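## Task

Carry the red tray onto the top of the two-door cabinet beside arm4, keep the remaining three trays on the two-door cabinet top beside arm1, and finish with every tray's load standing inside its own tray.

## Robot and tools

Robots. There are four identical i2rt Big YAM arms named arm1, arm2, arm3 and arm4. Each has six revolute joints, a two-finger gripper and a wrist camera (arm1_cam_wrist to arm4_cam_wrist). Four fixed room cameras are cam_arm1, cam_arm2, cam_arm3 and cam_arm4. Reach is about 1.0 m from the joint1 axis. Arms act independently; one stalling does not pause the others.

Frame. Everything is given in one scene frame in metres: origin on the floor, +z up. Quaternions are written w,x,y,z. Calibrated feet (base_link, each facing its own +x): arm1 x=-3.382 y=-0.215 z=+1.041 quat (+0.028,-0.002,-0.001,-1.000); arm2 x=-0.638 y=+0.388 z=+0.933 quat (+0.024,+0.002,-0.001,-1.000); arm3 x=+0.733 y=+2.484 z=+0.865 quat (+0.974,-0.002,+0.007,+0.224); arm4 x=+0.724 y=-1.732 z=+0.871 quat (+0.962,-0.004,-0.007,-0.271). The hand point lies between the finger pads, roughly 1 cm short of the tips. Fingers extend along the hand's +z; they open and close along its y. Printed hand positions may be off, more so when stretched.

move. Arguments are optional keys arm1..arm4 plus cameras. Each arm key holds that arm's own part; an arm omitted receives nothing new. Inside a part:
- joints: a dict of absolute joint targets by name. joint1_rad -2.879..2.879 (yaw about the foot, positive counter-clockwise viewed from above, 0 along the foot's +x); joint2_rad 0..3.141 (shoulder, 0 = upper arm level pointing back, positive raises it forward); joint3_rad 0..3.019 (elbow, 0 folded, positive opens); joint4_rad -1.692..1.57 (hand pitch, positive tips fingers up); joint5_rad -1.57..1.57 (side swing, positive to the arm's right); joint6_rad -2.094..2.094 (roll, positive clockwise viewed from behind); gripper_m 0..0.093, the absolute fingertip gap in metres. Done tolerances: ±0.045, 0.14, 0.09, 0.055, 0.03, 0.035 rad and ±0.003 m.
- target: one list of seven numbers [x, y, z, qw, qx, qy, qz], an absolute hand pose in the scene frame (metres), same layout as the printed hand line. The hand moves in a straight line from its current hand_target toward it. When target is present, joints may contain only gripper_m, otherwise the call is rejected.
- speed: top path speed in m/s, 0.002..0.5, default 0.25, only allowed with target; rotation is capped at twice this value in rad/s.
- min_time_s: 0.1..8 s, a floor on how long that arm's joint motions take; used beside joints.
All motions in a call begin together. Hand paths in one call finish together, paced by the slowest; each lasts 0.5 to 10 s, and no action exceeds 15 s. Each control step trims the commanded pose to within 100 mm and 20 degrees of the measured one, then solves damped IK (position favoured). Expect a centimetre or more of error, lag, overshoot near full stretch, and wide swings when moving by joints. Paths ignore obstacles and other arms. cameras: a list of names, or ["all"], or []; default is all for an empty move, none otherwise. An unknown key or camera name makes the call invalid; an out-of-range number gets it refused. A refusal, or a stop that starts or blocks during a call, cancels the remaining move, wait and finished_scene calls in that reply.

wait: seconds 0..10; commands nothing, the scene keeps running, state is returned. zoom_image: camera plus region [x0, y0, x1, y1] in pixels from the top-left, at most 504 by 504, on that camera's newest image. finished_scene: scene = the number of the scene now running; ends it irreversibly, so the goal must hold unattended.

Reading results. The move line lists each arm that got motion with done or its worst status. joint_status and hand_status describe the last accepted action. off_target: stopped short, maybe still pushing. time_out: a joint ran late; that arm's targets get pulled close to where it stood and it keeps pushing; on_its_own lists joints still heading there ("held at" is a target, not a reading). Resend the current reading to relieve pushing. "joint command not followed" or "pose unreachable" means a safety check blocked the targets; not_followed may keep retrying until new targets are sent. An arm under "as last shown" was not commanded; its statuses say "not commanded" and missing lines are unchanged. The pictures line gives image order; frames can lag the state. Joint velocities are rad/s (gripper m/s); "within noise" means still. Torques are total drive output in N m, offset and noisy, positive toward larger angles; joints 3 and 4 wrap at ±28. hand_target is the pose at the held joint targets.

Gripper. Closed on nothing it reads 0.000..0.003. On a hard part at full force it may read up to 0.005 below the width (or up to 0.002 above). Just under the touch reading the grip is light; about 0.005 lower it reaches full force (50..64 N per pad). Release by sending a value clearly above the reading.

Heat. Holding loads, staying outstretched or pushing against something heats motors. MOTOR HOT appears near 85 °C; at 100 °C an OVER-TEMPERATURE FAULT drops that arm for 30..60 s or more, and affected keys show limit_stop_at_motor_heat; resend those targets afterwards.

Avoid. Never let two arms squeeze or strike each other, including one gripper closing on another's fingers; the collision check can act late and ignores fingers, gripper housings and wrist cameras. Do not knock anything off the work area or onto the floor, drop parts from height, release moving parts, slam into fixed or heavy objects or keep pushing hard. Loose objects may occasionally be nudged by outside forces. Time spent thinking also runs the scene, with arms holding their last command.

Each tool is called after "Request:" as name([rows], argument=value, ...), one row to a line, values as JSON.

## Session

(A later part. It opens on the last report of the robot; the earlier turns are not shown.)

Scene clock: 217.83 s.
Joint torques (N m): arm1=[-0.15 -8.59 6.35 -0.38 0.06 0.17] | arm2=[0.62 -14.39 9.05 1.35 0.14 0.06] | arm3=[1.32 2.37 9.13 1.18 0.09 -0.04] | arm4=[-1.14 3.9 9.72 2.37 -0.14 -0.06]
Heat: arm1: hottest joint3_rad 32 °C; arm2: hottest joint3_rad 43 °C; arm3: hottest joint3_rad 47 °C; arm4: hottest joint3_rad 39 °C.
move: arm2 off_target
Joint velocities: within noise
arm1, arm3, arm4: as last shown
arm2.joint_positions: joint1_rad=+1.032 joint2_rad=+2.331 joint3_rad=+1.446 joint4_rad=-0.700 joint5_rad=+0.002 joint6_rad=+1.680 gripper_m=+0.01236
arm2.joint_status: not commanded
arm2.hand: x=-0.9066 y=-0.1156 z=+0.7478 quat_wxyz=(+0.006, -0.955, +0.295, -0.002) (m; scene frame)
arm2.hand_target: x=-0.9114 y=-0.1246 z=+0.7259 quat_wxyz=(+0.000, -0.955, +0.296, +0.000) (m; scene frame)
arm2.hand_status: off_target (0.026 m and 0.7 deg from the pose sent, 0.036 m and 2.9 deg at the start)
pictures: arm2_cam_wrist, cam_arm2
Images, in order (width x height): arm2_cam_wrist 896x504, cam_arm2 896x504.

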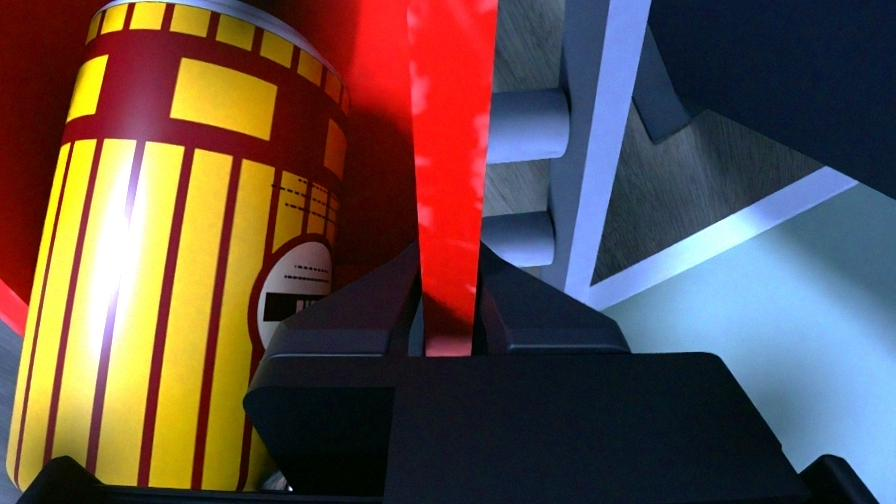

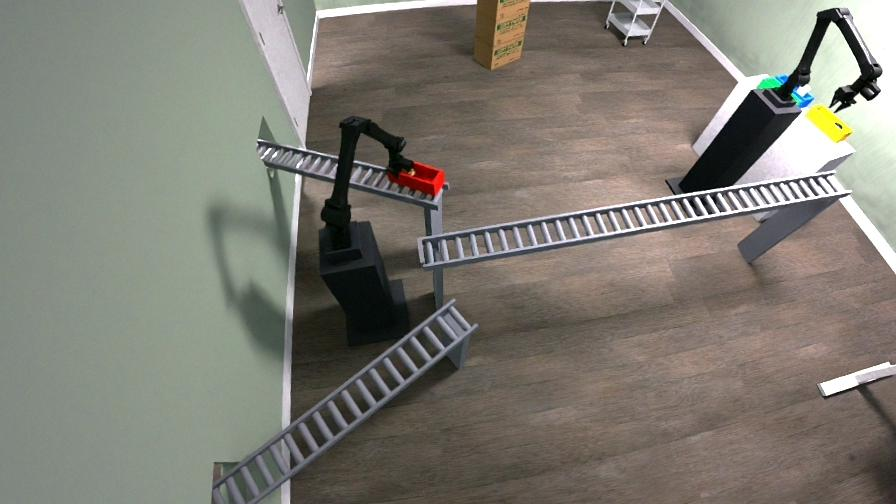

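Request:
move(arm2={"target":[-0.910,-0.124,0.795,0,0.9553,-0.2955,0],"speed":0.1}, cameras=[])

Request:
move(arm2={"target":[-0.903,-0.114,0.73,0,0.9553,-0.2955,0],"speed":0.06}, cameras=["arm2_cam_wrist","cam_arm2"])

Request:
zoom_image(camera="cam_arm2", region=[330, 120, 470, 220])

Scene clock: 225.43 s.
Joint torques (N m): arm1=[-0.21 -8.82 6.34 -0.39 0.06 0.17] | arm2=[0.79 -22.59 6.94 -0.16 0.28 0.08] | arm3=[1.2 2.49 9.09 1.14 0.09 -0.06] | arm4=[-1.08 3.43 9.7 2.45 -0.14 -0.03]
Heat: arm1: hottest joint3_rad 32 °C; arm2: hottest joint3_rad 43 °C; arm3: hottest joint3_rad 47 °C; arm4: hottest joint3_rad 39 °C.
move: arm2 off_target
Joint velocities: within noise
arm1, arm3, arm4: as last shown
arm2.joint_positions: joint1_rad=+1.032 joint2_rad=+2.305 joint3_rad=+1.437 joint4_rad=-0.767 joint5_rad=-0.001 joint6_rad=+1.681 gripper_m=+0.01236
arm2.joint_status: not commanded
arm2.hand: x=-0.8998 y=-0.1038 z=+0.7601 quat_wxyz=(+0.030, -0.955, +0.295, -0.009) (m; scene frame)
arm2.hand_target: x=-0.9096 y=-0.1232 z=+0.7944 quat_wxyz=(+0.000, -0.955, +0.296, +0.000) (m; scene frame)
arm2.hand_status: off_target (0.042 m and 3.6 deg from the pose sent, 0.048 m and 0.7 deg at the start)
pictures: none
No camera images: "cameras" was empty.

Scene clock: 227.07 s.
Joint torques (N m): arm1=[-0.21 -8.88 6.34 -0.29 0.06 0.16] | arm2=[1.03 -16.03 6.15 1.29 0.13 0.08] | arm3=[0.85 2.55 9.14 1.18 0.09 -0.04] | arm4=[-0.5 3.37 9.69 2.26 -0.15 0]
Heat: arm1: hottest joint3_rad 32 °C; arm2: hottest joint3_rad 42 °C; arm3: hottest joint3_rad 47 °C; arm4: hottest joint3_rad 39 °C.
move: arm2 off_target
Joint velocities: within noise
arm1: as last shown
arm2.joint_positions: joint1_rad=+1.032 joint2_rad=+2.321 joint3_rad=+1.423 joint4_rad=-0.673 joint5_rad=+0.002 joint6_rad=+1.682 gripper_m=+0.01236
arm2.joint_status: not commanded
arm2.hand: x=-0.9053 y=-0.1131 z=+0.7476 quat_wxyz=(-0.001, -0.955, +0.296, -0.001) (m; scene frame)
arm2.hand_target: x=-0.9028 y=-0.1134 z=+0.7304 quat_wxyz=(+0.000, -0.955, +0.296, +0.000) (m; scene frame)
arm2.hand_status: off_target (0.018 m and 0.2 deg from the pose sent, 0.032 m and 3.6 deg at the start)
arm3.joint_positions: joint1_rad=-0.423 joint2_rad=+0.637 joint3_rad=+1.333 joint4_rad=-1.526 joint5_rad=+0.222 joint6_rad=+0.654 gripper_m=+0.09396
arm3.joint_status: not commanded
arm3.hand: x=+0.9557 y=+2.4547 z=+1.3375 quat_wxyz=(-0.369, -0.322, -0.872, -0.018) (m; scene frame)
arm3.hand_target: x=+0.9552 y=+2.4547 z=+1.3503 quat_wxyz=(-0.382, -0.321, -0.866, -0.024) (m; scene frame)
arm3.hand_status: not commanded
arm4.joint_positions: joint1_rad=+0.000 joint2_rad=+0.635 joint3_rad=+1.447 joint4_rad=-1.142 joint5_rad=-0.230 joint6_rad=-0.553 gripper_m=+0.09396
arm4.joint_status: not commanded
arm4.hand: x=+0.9513 y=-1.8219 z=+1.4824 quat_wxyz=(-0.545, +0.070, -0.804, +0.228) (m; scene frame)
arm4.hand_target: x=+0.9479 y=-1.8198 z=+1.4930 quat_wxyz=(-0.552, +0.072, -0.797, +0.234) (m; scene frame)
arm4.hand_status: not commanded
pictures: arm2_cam_wrist, cam_arm2
Images, in order (width x height): arm2_cam_wrist 896x504, cam_arm2 896x504.

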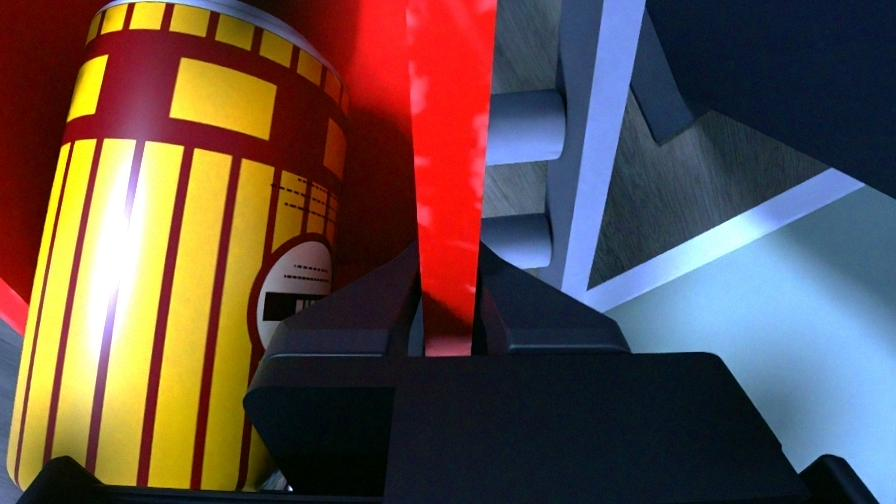

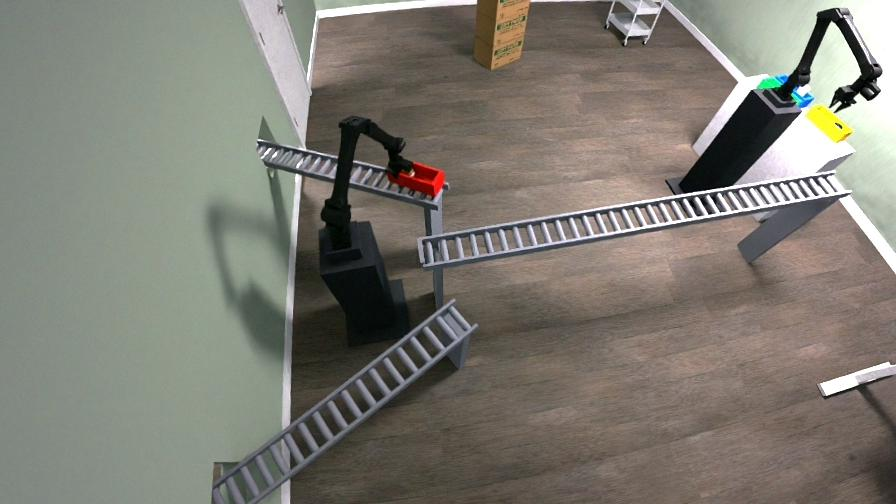

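Scaled by 3.600 from the camera's 896x504 image, which has a finer 1280x720 frame.

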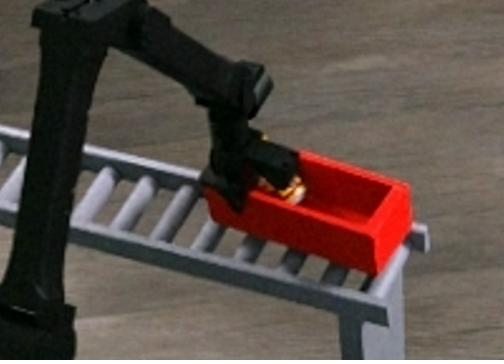

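Request:
move(arm2={"joints":{"gripper_m":0.034}}, arm4={"target":[1.03,-1.3,1.35,0,0.258,0.966,0],"speed":0.3}, cameras=["arm2_cam_wrist","cam_arm2","arm4_cam_wrist"])

Scene clock: 236.03 s.
Joint torques (N m): arm1=[0.09 -8.76 6.27 -0.38 0.06 0.14] | arm2=[1.03 -16.56 6.17 1.02 0.15 0.08] | arm3=[1.2 2.37 9.16 1.21 0.1 -0.05] | arm4=[-1.9 -12.86 13.11 0.85 -0.07 0]
Heat: arm1: hottest joint3_rad 32 °C; arm2: hottest joint3_rad 42 °C; arm3: hottest joint3_rad 47 °C; arm4: hottest joint3_rad 40 °C.
move: arm2 done; arm4 off_target
Joint velocities: within noise
arm1, arm3: as last shown
arm2.joint_positions: joint1_rad=+1.033 joint2_rad=+2.329 joint3_rad=+1.422 joint4_rad=-0.668 joint5_rad=+0.002 joint6_rad=+1.682 gripper_m=+0.03393
arm2.joint_status: all done
arm2.hand: x=-0.9037 y=-0.1116 z=+0.7428 quat_wxyz=(+0.002, -0.955, +0.296, -0.002) (m; scene frame)
arm2.hand_target: x=-0.9027 y=-0.1134 z=+0.7305 quat_wxyz=(+0.000, -0.955, +0.295, +0.000) (m; scene frame)
arm2.hand_status: not commanded
arm4.joint_positions: joint1_rad=+1.496 joint2_rad=+1.596 joint3_rad=+2.101 joint4_rad=-1.696 joint5_rad=-0.013 joint6_rad=+1.443 gripper_m=+0.09396
arm4.joint_status: not commanded
arm4.hand: x=+1.0245 y=-1.2987 z=+1.3309 quat_wxyz=(-0.070, -0.239, -0.953, -0.174) (m; scene frame)
arm4.hand_target: x=+1.0296 y=-1.3007 z=+1.3490 quat_wxyz=(-0.075, -0.250, -0.946, -0.191) (m; scene frame)
arm4.hand_status: off_target (0.020 m and 21.6 deg from the pose sent, 0.544 m and 81.3 deg at the start; pose on its path clipped on 90 of 114 steps; a joint's target at an end of its range on 86 of 114 steps)
pictures: arm2_cam_wrist, arm4_cam_wrist, cam_arm2
Images, in order (width x height): arm2_cam_wrist 896x504, arm4_cam_wrist 896x504, cam_arm2 896x504.

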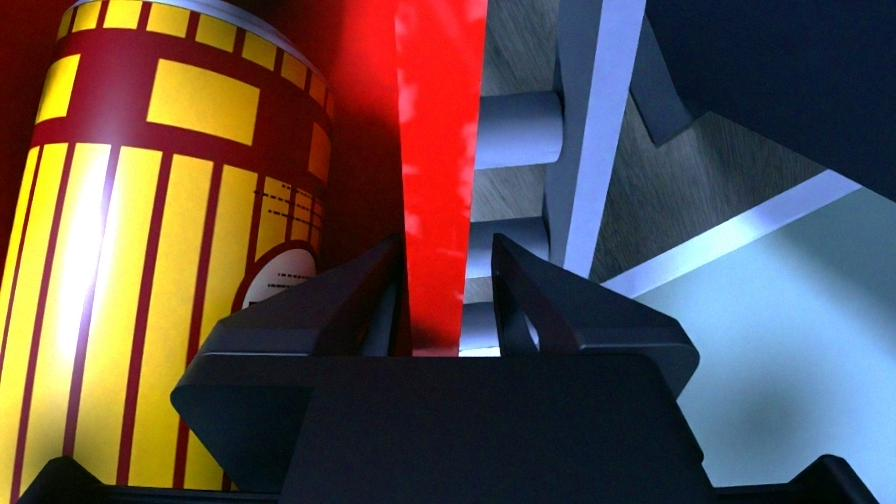

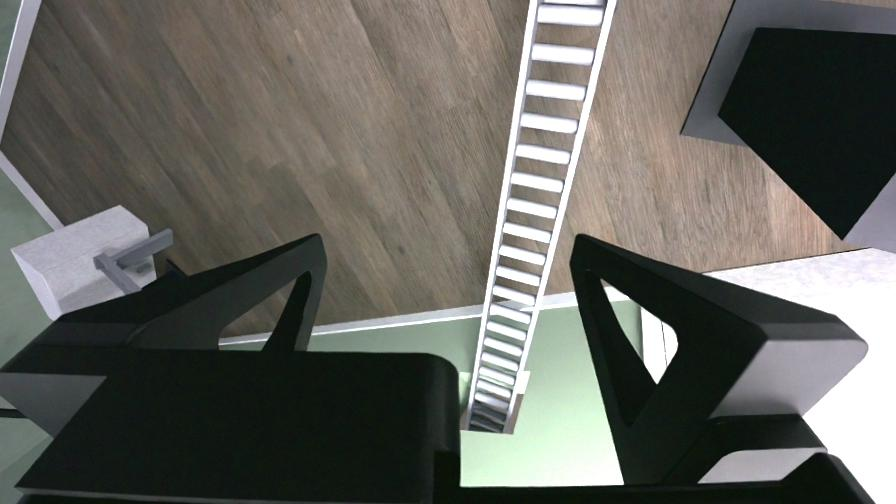

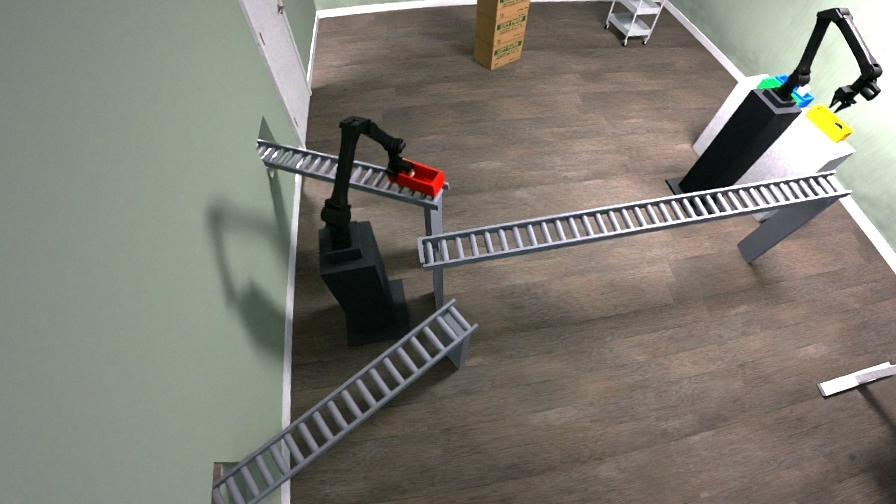

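Request:
move(arm2={"target":[-0.908,-0.122,0.87,0,0.9553,-0.2955,0],"speed":0.15}, cameras=["arm2_cam_wrist","cam_arm2"])

Request:
zoom_image(camera="cam_arm2", region=[330, 120, 470, 220])

Scene clock: 240.97 s.
Joint torques (N m): arm1=[0.15 -8.94 6.28 -0.39 0.07 0.16] | arm2=[1.26 -18.26 9.74 -0.32 0.16 0.07] | arm3=[1.2 2.43 9.14 1.2 0.08 -0.05] | arm4=[-1.44 -12.98 13.18 0.62 -0.06 0.01]
Heat: arm1: hottest joint3_rad 32 °C; arm2: hottest joint3_rad 41 °C; arm3: hottest joint3_rad 47 °C; arm4: hottest joint3_rad 42 °C.
move: arm2 off_target
Joint velocities: within noise
arm1, arm3: as last shown
arm2.joint_positions: joint1_rad=+1.033 joint2_rad=+2.116 joint3_rad=+1.420 joint4_rad=-0.898 joint5_rad=+0.002 joint6_rad=+1.682 gripper_m=+0.03395
arm2.joint_status: not commanded
arm2.hand: x=-0.9031 y=-0.1093 z=+0.8591 quat_wxyz=(+0.011, -0.955, +0.296, -0.003) (m; scene frame)
arm2.hand_target: x=-0.9078 y=-0.1218 z=+0.8702 quat_wxyz=(+0.000, -0.955, +0.295, +0.000) (m; scene frame)
arm2.hand_status: off_target (0.017 m and 1.3 deg from the pose sent, 0.128 m and 0.3 deg at the start)
arm4.joint_positions: joint1_rad=+1.496 joint2_rad=+1.596 joint3_rad=+2.101 joint4_rad=-1.696 joint5_rad=-0.013 joint6_rad=+1.444 gripper_m=+0.09396
arm4.joint_status: not commanded
arm4.hand: x=+1.0244 y=-1.2987 z=+1.3309 quat_wxyz=(-0.070, -0.239, -0.953, -0.174) (m; scene frame)
arm4.hand_target: x=+1.0295 y=-1.3006 z=+1.3490 quat_wxyz=(-0.075, -0.250, -0.946, -0.191) (m; scene frame)
arm4.hand_status: not commanded
pictures: arm2_cam_wrist, cam_arm2
Images, in order (width x height): arm2_cam_wrist 896x504, cam_arm2 896x504.

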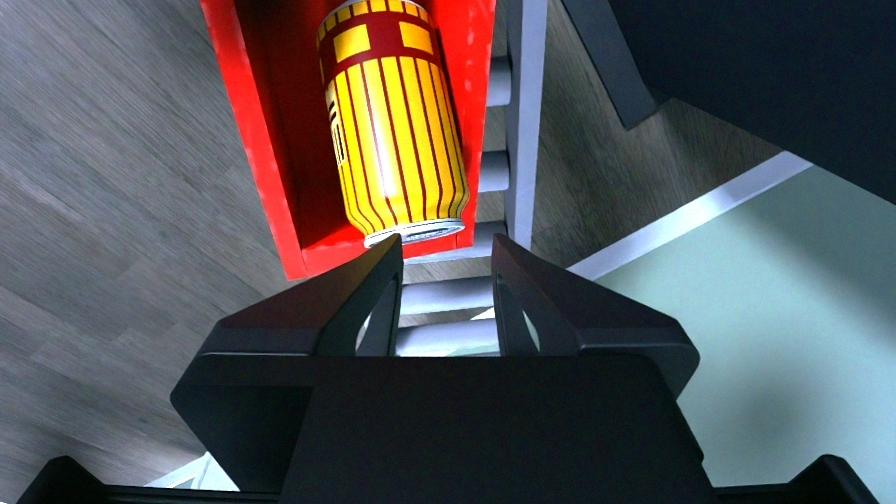

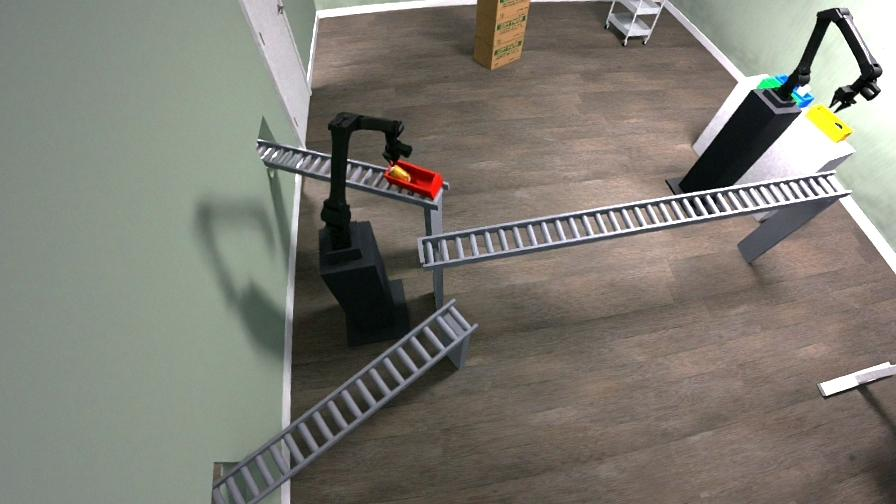

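Scaled by 3.600 from the camera's 896x504 image, which has a finer 1280x720 frame.

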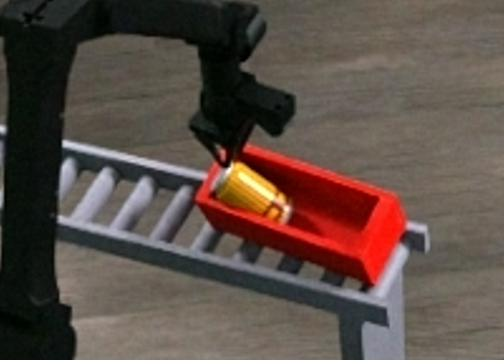

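Request:
move(arm2={"target":[-1.008,-0.085,0.86,0,0.9553,-0.2955,0],"joints":{"gripper_m":0.0},"speed":0.2}, cameras=["arm2_cam_wrist"])

Scene clock: 250.83 s.
Joint torques (N m): arm1=[-0.26 -8.94 6.35 -0.36 0.04 0.16] | arm2=[1.32 -16.79 10.41 -0.21 0.05 -0.1] | arm3=[1.03 2.43 9.16 1.18 0.08 -0.06] | arm4=[-2.08 -12.86 13.22 0.98 -0.07 0.02]
Heat: arm1: hottest joint3_rad 32 °C; arm2: hottest joint3_rad 41 °C; arm3: hottest joint3_rad 47 °C; arm4: hottest joint3_rad 45 °C.
move: arm2 off_target
Joint velocities: within noise
arm1, arm3, arm4: as last shown
arm2.joint_positions: joint1_rad=+0.851 joint2_rad=+2.153 joint3_rad=+1.503 joint4_rad=-0.920 joint5_rad=+0.004 joint6_rad=+1.525 gripper_m=+0.00106
arm2.joint_status: all done
arm2.hand: x=-1.0061 y=-0.0743 z=+0.8629 quat_wxyz=(+0.000, -0.951, +0.308, +0.000) (m; scene frame)
arm2.hand_target: x=-1.0078 y=-0.0849 z=+0.8601 quat_wxyz=(+0.000, -0.955, +0.296, +0.000) (m; scene frame)
arm2.hand_status: off_target (0.011 m and 1.5 deg from the pose sent, 0.108 m and 1.3 deg at the start)
pictures: arm2_cam_wrist
Images, in order (width x height): arm2_cam_wrist 896x504.

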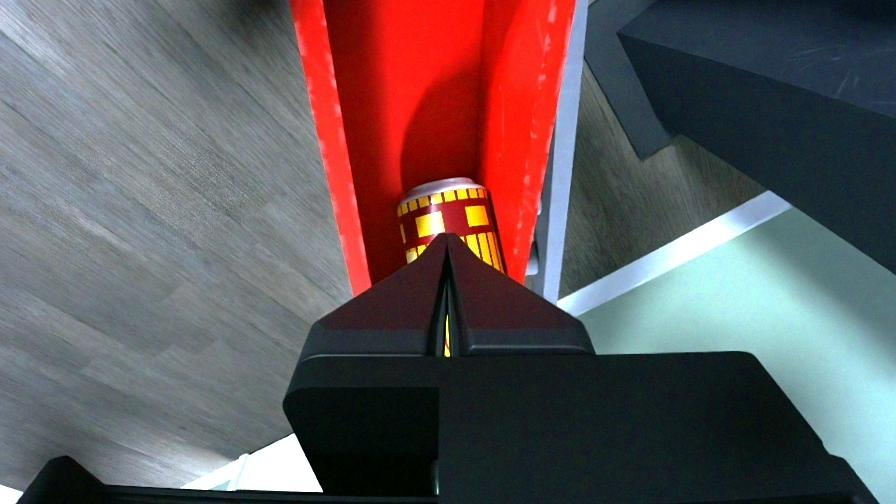

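Request:
move(arm2={"target":[-1.020,-0.074,0.765,0,0.9553,-0.2955,0],"speed":0.1}, cameras=["arm2_cam_wrist"])

Scene clock: 255.67 s.
Joint torques (N m): arm1=[-0.21 -8.94 6.31 -0.36 0.05 0.16] | arm2=[-0.5 -17.67 8.88 0.65 0.06 -0.1] | arm3=[1.14 2.49 9.11 1.16 0.09 -0.06] | arm4=[-2.26 -12.51 13.15 1.01 -0.08 0.05]
Heat: arm1: hottest joint3_rad 32 °C; arm2: hottest joint3_rad 42 °C; arm3: hottest joint3_rad 47 °C; arm4: hottest joint3_rad 46 °C.
move: arm2 off_target
Joint velocities: within noise
arm1, arm3, arm4: as last shown
arm2.joint_positions: joint1_rad=+0.842 joint2_rad=+2.319 joint3_rad=+1.505 joint4_rad=-0.779 joint5_rad=+0.004 joint6_rad=+1.497 gripper_m=+0.00106
arm2.joint_status: not commanded
arm2.hand: x=-1.0070 y=-0.0670 z=+0.7687 quat_wxyz=(+0.010, -0.954, +0.299, -0.004) (m; scene frame)
arm2.hand_target: x=-1.0198 y=-0.0736 z=+0.7653 quat_wxyz=(+0.000, -0.955, +0.296, +0.000) (m; scene frame)
arm2.hand_status: off_target (0.015 m and 1.3 deg from the pose sent, 0.099 m and 1.5 deg at the start)
pictures: arm2_cam_wrist
Images, in order (width x height): arm2_cam_wrist 896x504.

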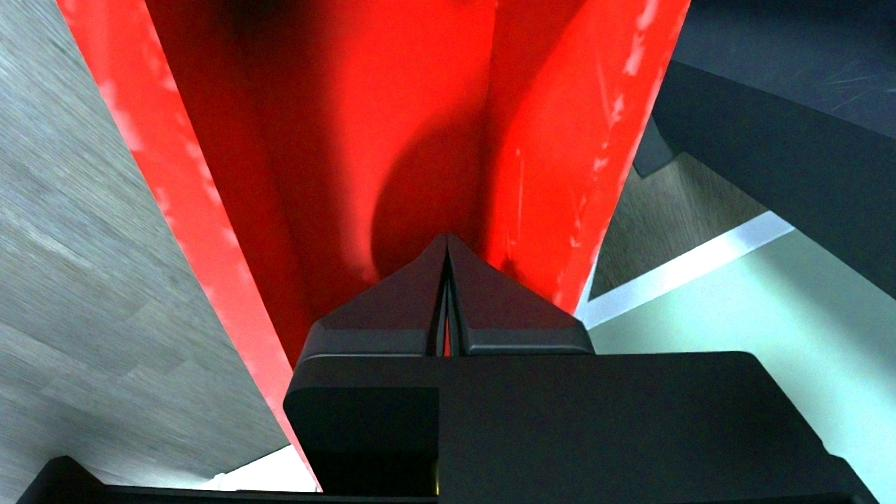

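Request:
move(arm2={"target":[-0.987,-0.035,0.77,0,0.9553,-0.2955,0],"speed":0.08}, cameras=["arm2_cam_wrist","cam_arm2"])

Request:
zoom_image(camera="cam_arm2", region=[330, 120, 470, 220])

Scene clock: 259.50 s.
Joint torques (N m): arm1=[-0.15 -8.76 6.35 -0.35 0.05 0.16] | arm2=[-0.21 -18.08 5.09 0.57 0.04 -0.09] | arm3=[0.97 2.55 9.17 1.21 0.08 -0.05] | arm4=[-1.73 -12.86 13.22 0.8 -0.04 0.05]
Heat: arm1: hottest joint3_rad 32 °C; arm2: hottest joint3_rad 41 °C; arm3: hottest joint3_rad 47 °C; arm4: hottest joint3_rad 46 °C.
move: arm2 done
Joint velocities: within noise
arm1.joint_positions: joint1_rad=-1.575 joint2_rad=+1.201 joint3_rad=+0.934 joint4_rad=-1.297 joint5_rad=+0.005 joint6_rad=+1.586 gripper_m=+0.03987
arm1.joint_status: not commanded
arm1.hand: x=-3.3968 y=+0.1038 z=+1.1997 quat_wxyz=(+0.000, -0.019, +1.000, +0.003) (m; scene frame)
arm1.hand_target: x=-3.3999 y=+0.1000 z=+1.1999 quat_wxyz=(+0.000, -0.018, +1.000, +0.000) (m; scene frame)
arm1.hand_status: not commanded
arm2.joint_positions: joint1_rad=+0.842 joint2_rad=+2.247 joint3_rad=+1.350 joint4_rad=-0.681 joint5_rad=+0.004 joint6_rad=+1.497 gripper_m=+0.00106
arm2.joint_status: not commanded
arm2.hand: x=-0.9835 y=-0.0380 z=+0.7694 quat_wxyz=(+0.003, -0.954, +0.299, -0.001) (m; scene frame)
arm2.hand_target: x=-0.9870 y=-0.0349 z=+0.7699 quat_wxyz=(+0.000, -0.955, +0.296, +0.000) (m; scene frame)
arm2.hand_status: done (0.005 m and 0.5 deg from the pose sent, 0.038 m and 1.3 deg at the start)
arm3, arm4: as last shown
pictures: arm2_cam_wrist, cam_arm2
Images, in order (width x height): arm2_cam_wrist 896x504, cam_arm2 896x504.

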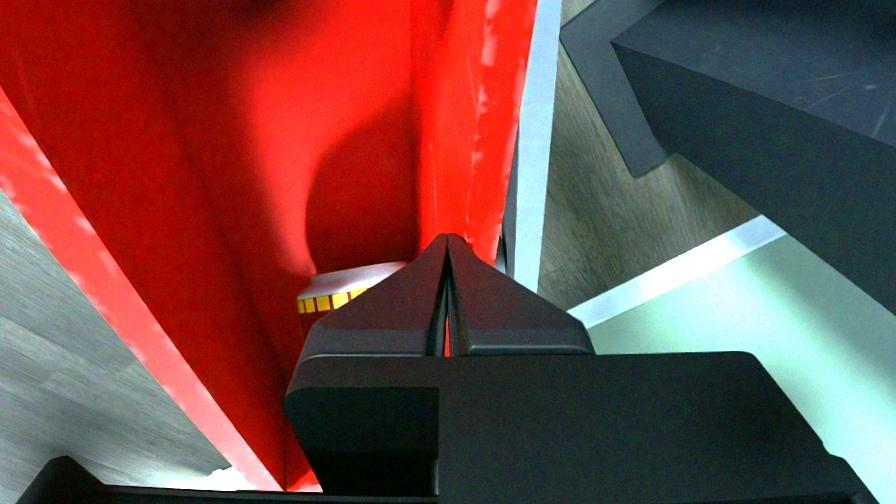

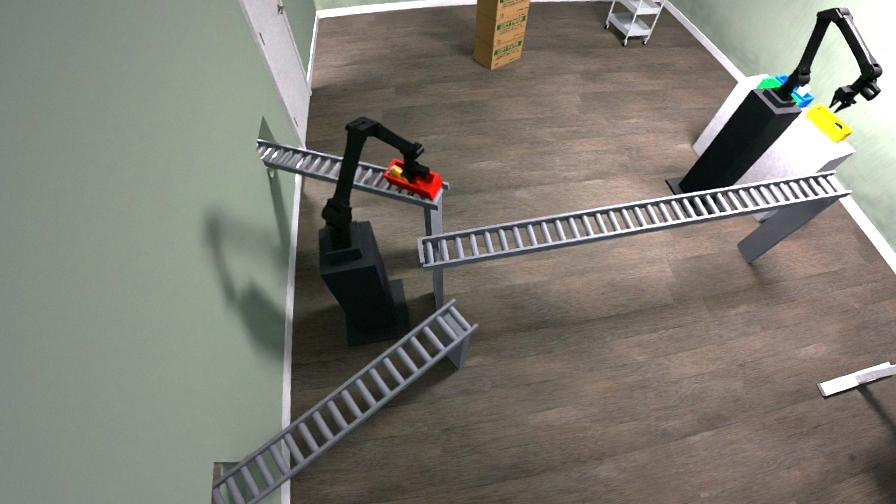

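Scaled by 3.600 from the camera's 896x504 image, which has a finer 1280x720 frame.

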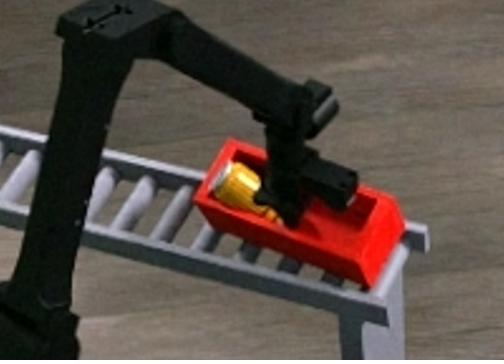

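Request:
move(arm2={"target":[-0.971,-0.013,0.77,0,0.9553,-0.2955,0],"speed":0.08}, cameras=["arm2_cam_wrist","cam_arm2"])

Request:
zoom_image(camera="cam_arm2", region=[330, 120, 470, 220])

Scene clock: 265.33 s.
Joint torques (N m): arm1=[0.09 -8.7 6.3 -0.39 0.05 0.15] | arm2=[-0.38 -17.26 3.86 0.12 0.04 -0.13] | arm3=[0.97 2.26 9.11 1.17 0.08 -0.05] | arm4=[-2.14 -13.27 13.34 0.85 -0.08 0.07]
Heat: arm1: hottest joint3_rad 32 °C; arm2: hottest joint3_rad 41 °C; arm3: hottest joint3_rad 47 °C; arm4: hottest joint3_rad 47 °C.
move: arm2 off_target
Joint velocities: within noise
arm1, arm3, arm4: as last shown
arm2.joint_positions: joint1_rad=+0.842 joint2_rad=+2.202 joint3_rad=+1.266 joint4_rad=-0.617 joint5_rad=+0.004 joint6_rad=+1.497 gripper_m=+0.00105
arm2.joint_status: not commanded
arm2.hand: x=-0.9727 y=-0.0248 z=+0.7734 quat_wxyz=(-0.009, -0.954, +0.299, +0.003) (m; scene frame)
arm2.hand_target: x=-0.9709 y=-0.0132 z=+0.7700 quat_wxyz=(+0.000, -0.955, +0.296, +0.000) (m; scene frame)
arm2.hand_status: off_target (0.012 m and 1.1 deg from the pose sent, 0.028 m and 0.5 deg at the start)
pictures: arm2_cam_wrist, cam_arm2
Images, in order (width x height): arm2_cam_wrist 896x504, cam_arm2 896x504.

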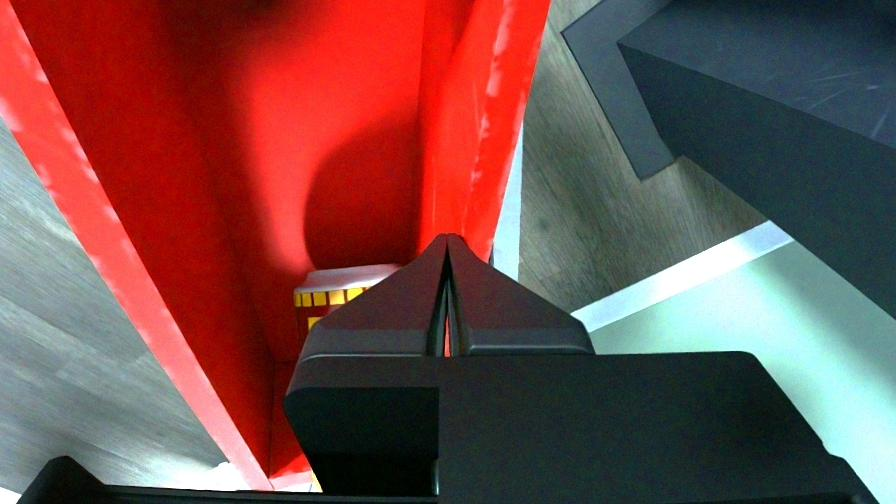

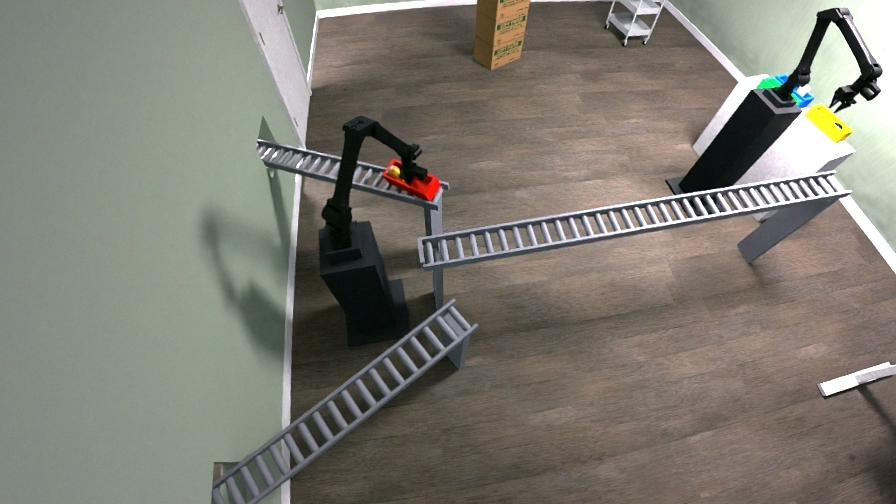

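Scaled by 3.600 from the camera's 896x504 image, which has a finer 1280x720 frame.

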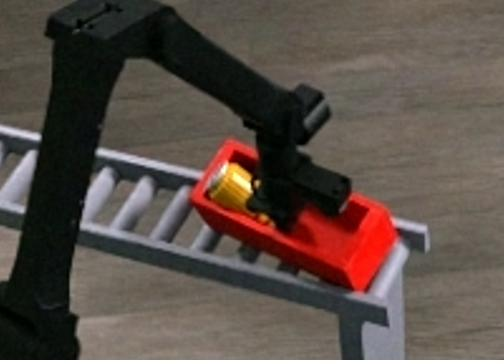

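Request:
move(arm2={"target":[-0.991,-0.043,0.88,0,0.9553,-0.2955,0],"speed":0.15}, cameras=["arm2_cam_wrist","cam_arm2"])

Request:
zoom_image(camera="cam_arm2", region=[330, 120, 470, 220])

Scene clock: 269.40 s.
Joint torques (N m): arm1=[-0.03 -8.88 6.28 -0.35 0.05 0.16] | arm2=[0.38 -16.67 9.55 -0.2 0.05 -0.03] | arm3=[1.08 2.43 9.14 1.2 0.06 -0.06] | arm4=[-2.08 -12.98 13.04 0.83 -0.08 0.03]
Heat: arm1: hottest joint3_rad 32 °C; arm2: hottest joint3_rad 41 °C; arm3: hottest joint3_rad 47 °C; arm4: hottest joint3_rad 48 °C.
move: arm2 off_target
Joint velocities: within noise
arm1, arm3, arm4: as last shown
arm2.joint_positions: joint1_rad=+0.842 joint2_rad=+2.053 joint3_rad=+1.352 joint4_rad=-0.885 joint5_rad=+0.004 joint6_rad=+1.496 gripper_m=+0.00105
arm2.joint_status: not commanded
arm2.hand: x=-0.9820 y=-0.0356 z=+0.8728 quat_wxyz=(+0.007, -0.954, +0.298, -0.003) (m; scene frame)
arm2.hand_target: x=-0.9909 y=-0.0428 z=+0.8802 quat_wxyz=(+0.000, -0.955, +0.296, +0.000) (m; scene frame)
arm2.hand_status: off_target (0.014 m and 1.0 deg from the pose sent, 0.110 m and 1.1 deg at the start)
pictures: arm2_cam_wrist, cam_arm2
Images, in order (width x height): arm2_cam_wrist 896x504, cam_arm2 896x504.

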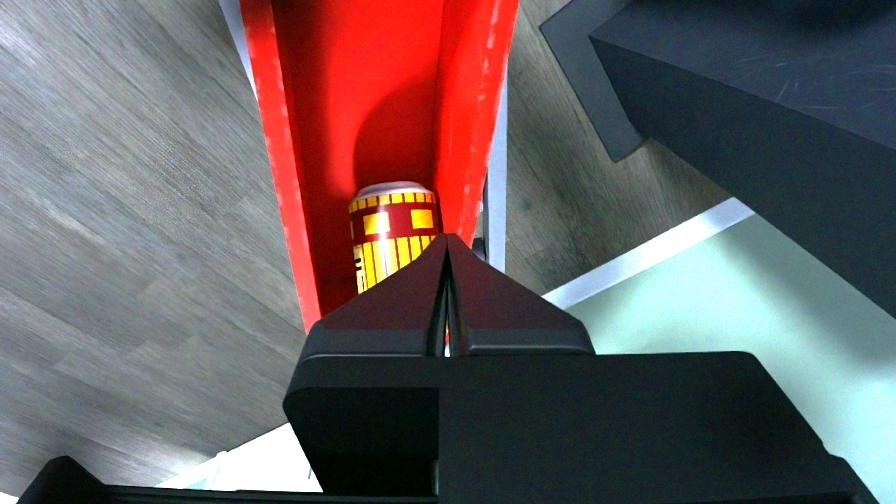

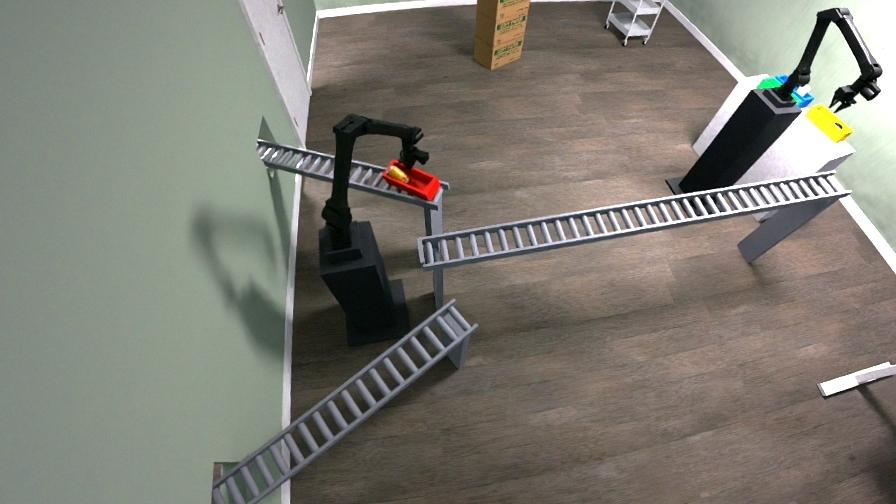

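Scaled by 3.600 from the camera's 896x504 image, which has a finer 1280x720 frame.

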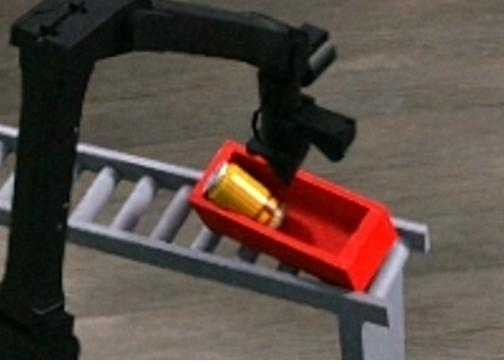

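Request:
move(arm2={"target":[-0.988,-0.180,0.88,0,0.9553,-0.2955,0],"speed":0.2}, cameras=["arm2_cam_wrist"])

Scene clock: 275.63 s.
Joint torques (N m): arm1=[0.03 -8.7 6.32 -0.29 0.06 0.16] | arm2=[0.56 -18.9 11.66 -0.2 0.04 0.17] | arm3=[1.14 2.55 9.11 1.18 0.1 -0.04] | arm4=[-1.79 -12.86 13.14 0.94 -0.1 0.05]
Heat: arm1: hottest joint3_rad 32 °C; arm2: hottest joint3_rad 41 °C; arm3: hottest joint3_rad 47 °C; arm4: hottest joint3_rad 49 °C.
move: arm2 done
Joint velocities: within noise
arm1, arm4: as last shown
arm2.joint_positions: joint1_rad=+0.974 joint2_rad=+2.274 joint3_rad=+1.797 joint4_rad=-1.093 joint5_rad=+0.004 joint6_rad=+1.603 gripper_m=+0.00105
arm2.joint_status: not commanded
arm2.hand: x=-0.9820 y=-0.1732 z=+0.8852 quat_wxyz=(-0.001, -0.958, +0.286, +0.000) (m; scene frame)
arm2.hand_target: x=-0.9878 y=-0.1796 z=+0.8801 quat_wxyz=(-0.001, -0.955, +0.295, +0.000) (m; scene frame)
arm2.hand_status: done (0.010 m and 1.1 deg from the pose sent, 0.145 m and 0.9 deg at the start)
arm3.joint_positions: joint1_rad=-0.423 joint2_rad=+0.637 joint3_rad=+1.333 joint4_rad=-1.526 joint5_rad=+0.222 joint6_rad=+0.654 gripper_m=+0.09396
arm3.joint_status: not commanded
arm3.hand: x=+0.9557 y=+2.4547 z=+1.3375 quat_wxyz=(-0.369, -0.322, -0.872, -0.018) (m; scene frame)
arm3.hand_target: x=+0.9552 y=+2.4547 z=+1.3503 quat_wxyz=(-0.382, -0.321, -0.866, -0.024) (m; scene frame)
arm3.hand_status: not commanded
pictures: arm2_cam_wrist
Images, in order (width x height): arm2_cam_wrist 896x504.

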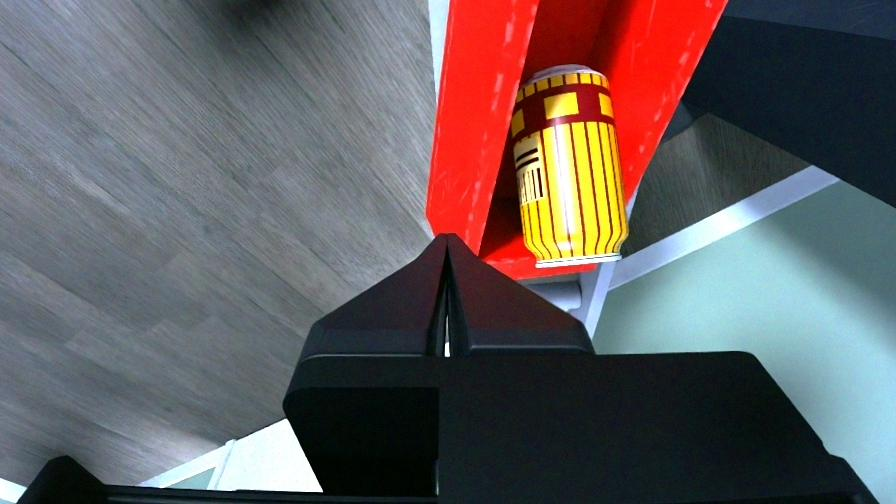

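Request:
move(arm2={"target":[-1.014,-0.220,0.86,0,0.9553,-0.2955,0],"speed":0.15}, cameras=[])

Request:
move(arm2={"target":[-1.014,-0.220,0.77,0,0.9553,-0.2955,0],"speed":0.1}, cameras=["arm2_cam_wrist"])

Scene clock: 279.63 s.
Joint torques (N m): arm1=[-0.26 -8.7 6.31 -0.35 0.05 0.17] | arm2=[0.38 -20.66 12.12 -0.35 0.05 0.17] | arm3=[1.26 2.55 9.14 1.26 0.07 -0.05] | arm4=[-1.38 -12.92 13.04 0.85 -0.04 0.06]
Heat: arm1: hottest joint3_rad 32 °C; arm2: hottest joint3_rad 41 °C; arm3: hottest joint3_rad 48 °C; arm4: hottest joint3_rad 49 °C.
move: arm2 done
Joint velocities: within noise
arm1, arm3, arm4: as last shown
arm2.joint_positions: joint1_rad=+0.974 joint2_rad=+2.436 joint3_rad=+2.046 joint4_rad=-1.183 joint5_rad=+0.004 joint6_rad=+1.603 gripper_m=+0.00105
arm2.joint_status: not commanded
arm2.hand: x=-1.0073 y=-0.2148 z=+0.8642 quat_wxyz=(+0.001, -0.958, +0.287, +0.000) (m; scene frame)
arm2.hand_target: x=-1.0139 y=-0.2196 z=+0.8602 quat_wxyz=(-0.001, -0.955, +0.295, +0.000) (m; scene frame)
arm2.hand_status: done (0.009 m and 1.1 deg from the pose sent, 0.062 m and 1.1 deg at the start)
pictures: none
No camera images: "cameras" was empty.

Scene clock: 281.37 s.
Joint torques (N m): arm1=[-0.09 -8.82 6.28 -0.38 0.06 0.16] | arm2=[0.21 -21.25 11.32 0.65 0.03 0.18] | arm3=[0.97 2.49 9.14 1.24 0.09 -0.05] | arm4=[-1.85 -13.04 13.16 0.88 -0.1 0]
Heat: arm1: hottest joint3_rad 32 °C; arm2: hottest joint3_rad 42 °C; arm3: hottest joint3_rad 48 °C; arm4: hottest joint3_rad 49 °C.
move: arm2 off_target
Joint velocities: within noise
arm1, arm3: as last shown
arm2.joint_positions: joint1_rad=+0.974 joint2_rad=+2.568 joint3_rad=+2.047 joint4_rad=-1.077 joint5_rad=+0.004 joint6_rad=+1.603 gripper_m=+0.00105
arm2.joint_status: not commanded
arm2.hand: x=-1.0042 y=-0.2104 z=+0.7739 quat_wxyz=(+0.013, -0.958, +0.286, -0.003) (m; scene frame)
arm2.hand_target: x=-1.0138 y=-0.2195 z=+0.7704 quat_wxyz=(+0.000, -0.955, +0.295, +0.000) (m; scene frame)
arm2.hand_status: off_target (0.014 m and 1.8 deg from the pose sent, 0.095 m and 1.1 deg at the start)
arm4.joint_positions: joint1_rad=+1.496 joint2_rad=+1.596 joint3_rad=+2.101 joint4_rad=-1.696 joint5_rad=-0.013 joint6_rad=+1.444 gripper_m=+0.09396
arm4.joint_status: not commanded
arm4.hand: x=+1.0244 y=-1.2987 z=+1.3309 quat_wxyz=(-0.070, -0.239, -0.953, -0.174) (m; scene frame)
arm4.hand_target: x=+1.0295 y=-1.3006 z=+1.3490 quat_wxyz=(-0.075, -0.250, -0.946, -0.191) (m; scene frame)
arm4.hand_status: not commanded
pictures: arm2_cam_wrist
Images, in order (width x height): arm2_cam_wrist 896x504.

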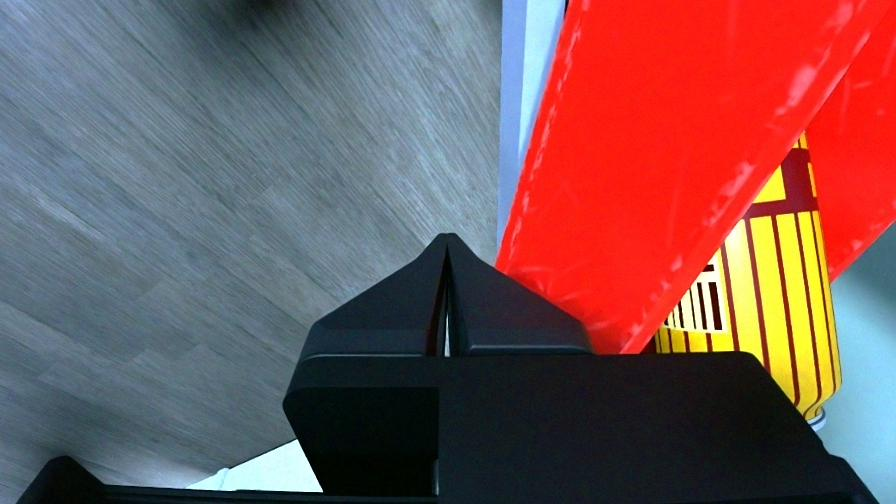

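Request:
move(arm2={"target":[-0.979,-0.172,0.77,0,0.9553,-0.2955,0],"speed":0.08}, cameras=["arm2_cam_wrist","cam_arm2"])

Request:
zoom_image(camera="cam_arm2", region=[330, 120, 470, 220])

Scene clock: 285.63 s.
Joint torques (N m): arm1=[-0.15 -8.7 6.28 -0.38 0.06 0.17] | arm2=[0.62 -21.6 6.82 0.64 0.03 0.17] | arm3=[1.08 2.32 9.14 1.2 0.07 -0.06] | arm4=[-1.61 -12.86 13.12 0.87 -0.06 0.01]
Heat: arm1: hottest joint3_rad 32 °C; arm2: hottest joint3_rad 42 °C; arm3: hottest joint3_rad 48 °C; arm4: hottest joint3_rad 50 °C.
move: arm2 done
Joint velocities: within noise
arm1, arm3, arm4: as last shown
arm2.joint_positions: joint1_rad=+0.974 joint2_rad=+2.451 joint3_rad=+1.781 joint4_rad=-0.915 joint5_rad=+0.004 joint6_rad=+1.609 gripper_m=+0.00105
arm2.joint_status: not commanded
arm2.hand: x=-0.9789 y=-0.1690 z=+0.7670 quat_wxyz=(+0.006, -0.957, +0.289, -0.002) (m; scene frame)
arm2.hand_target: x=-0.9791 y=-0.1721 z=+0.7701 quat_wxyz=(+0.000, -0.955, +0.296, +0.000) (m; scene frame)
arm2.hand_status: done (0.004 m and 1.1 deg from the pose sent, 0.046 m and 1.9 deg at the start)
pictures: arm2_cam_wrist, cam_arm2
Images, in order (width x height): arm2_cam_wrist 896x504, cam_arm2 896x504.

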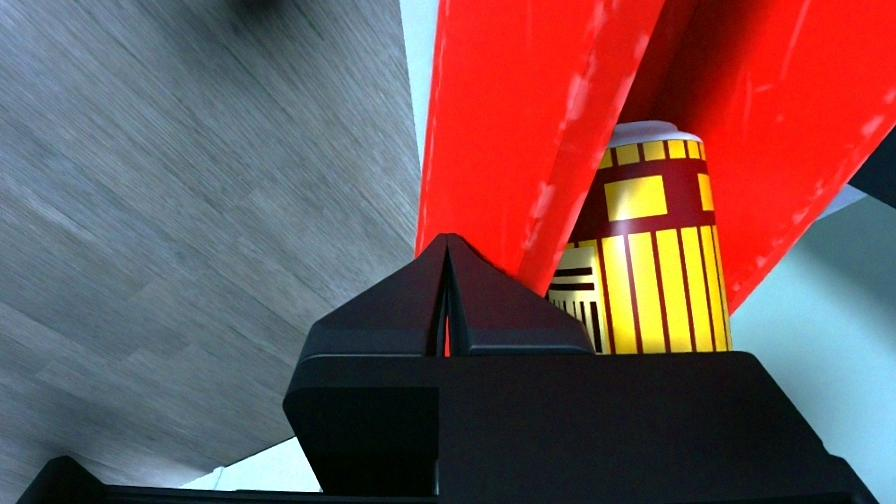

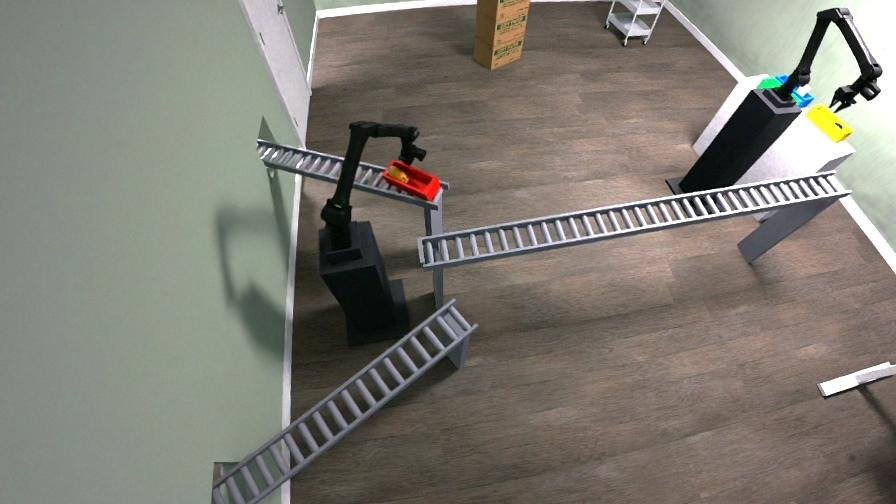

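Scaled by 3.600 from the camera's 896x504 image, which has a finer 1280x720 frame.

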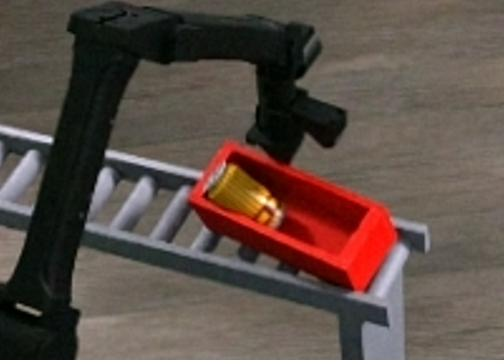

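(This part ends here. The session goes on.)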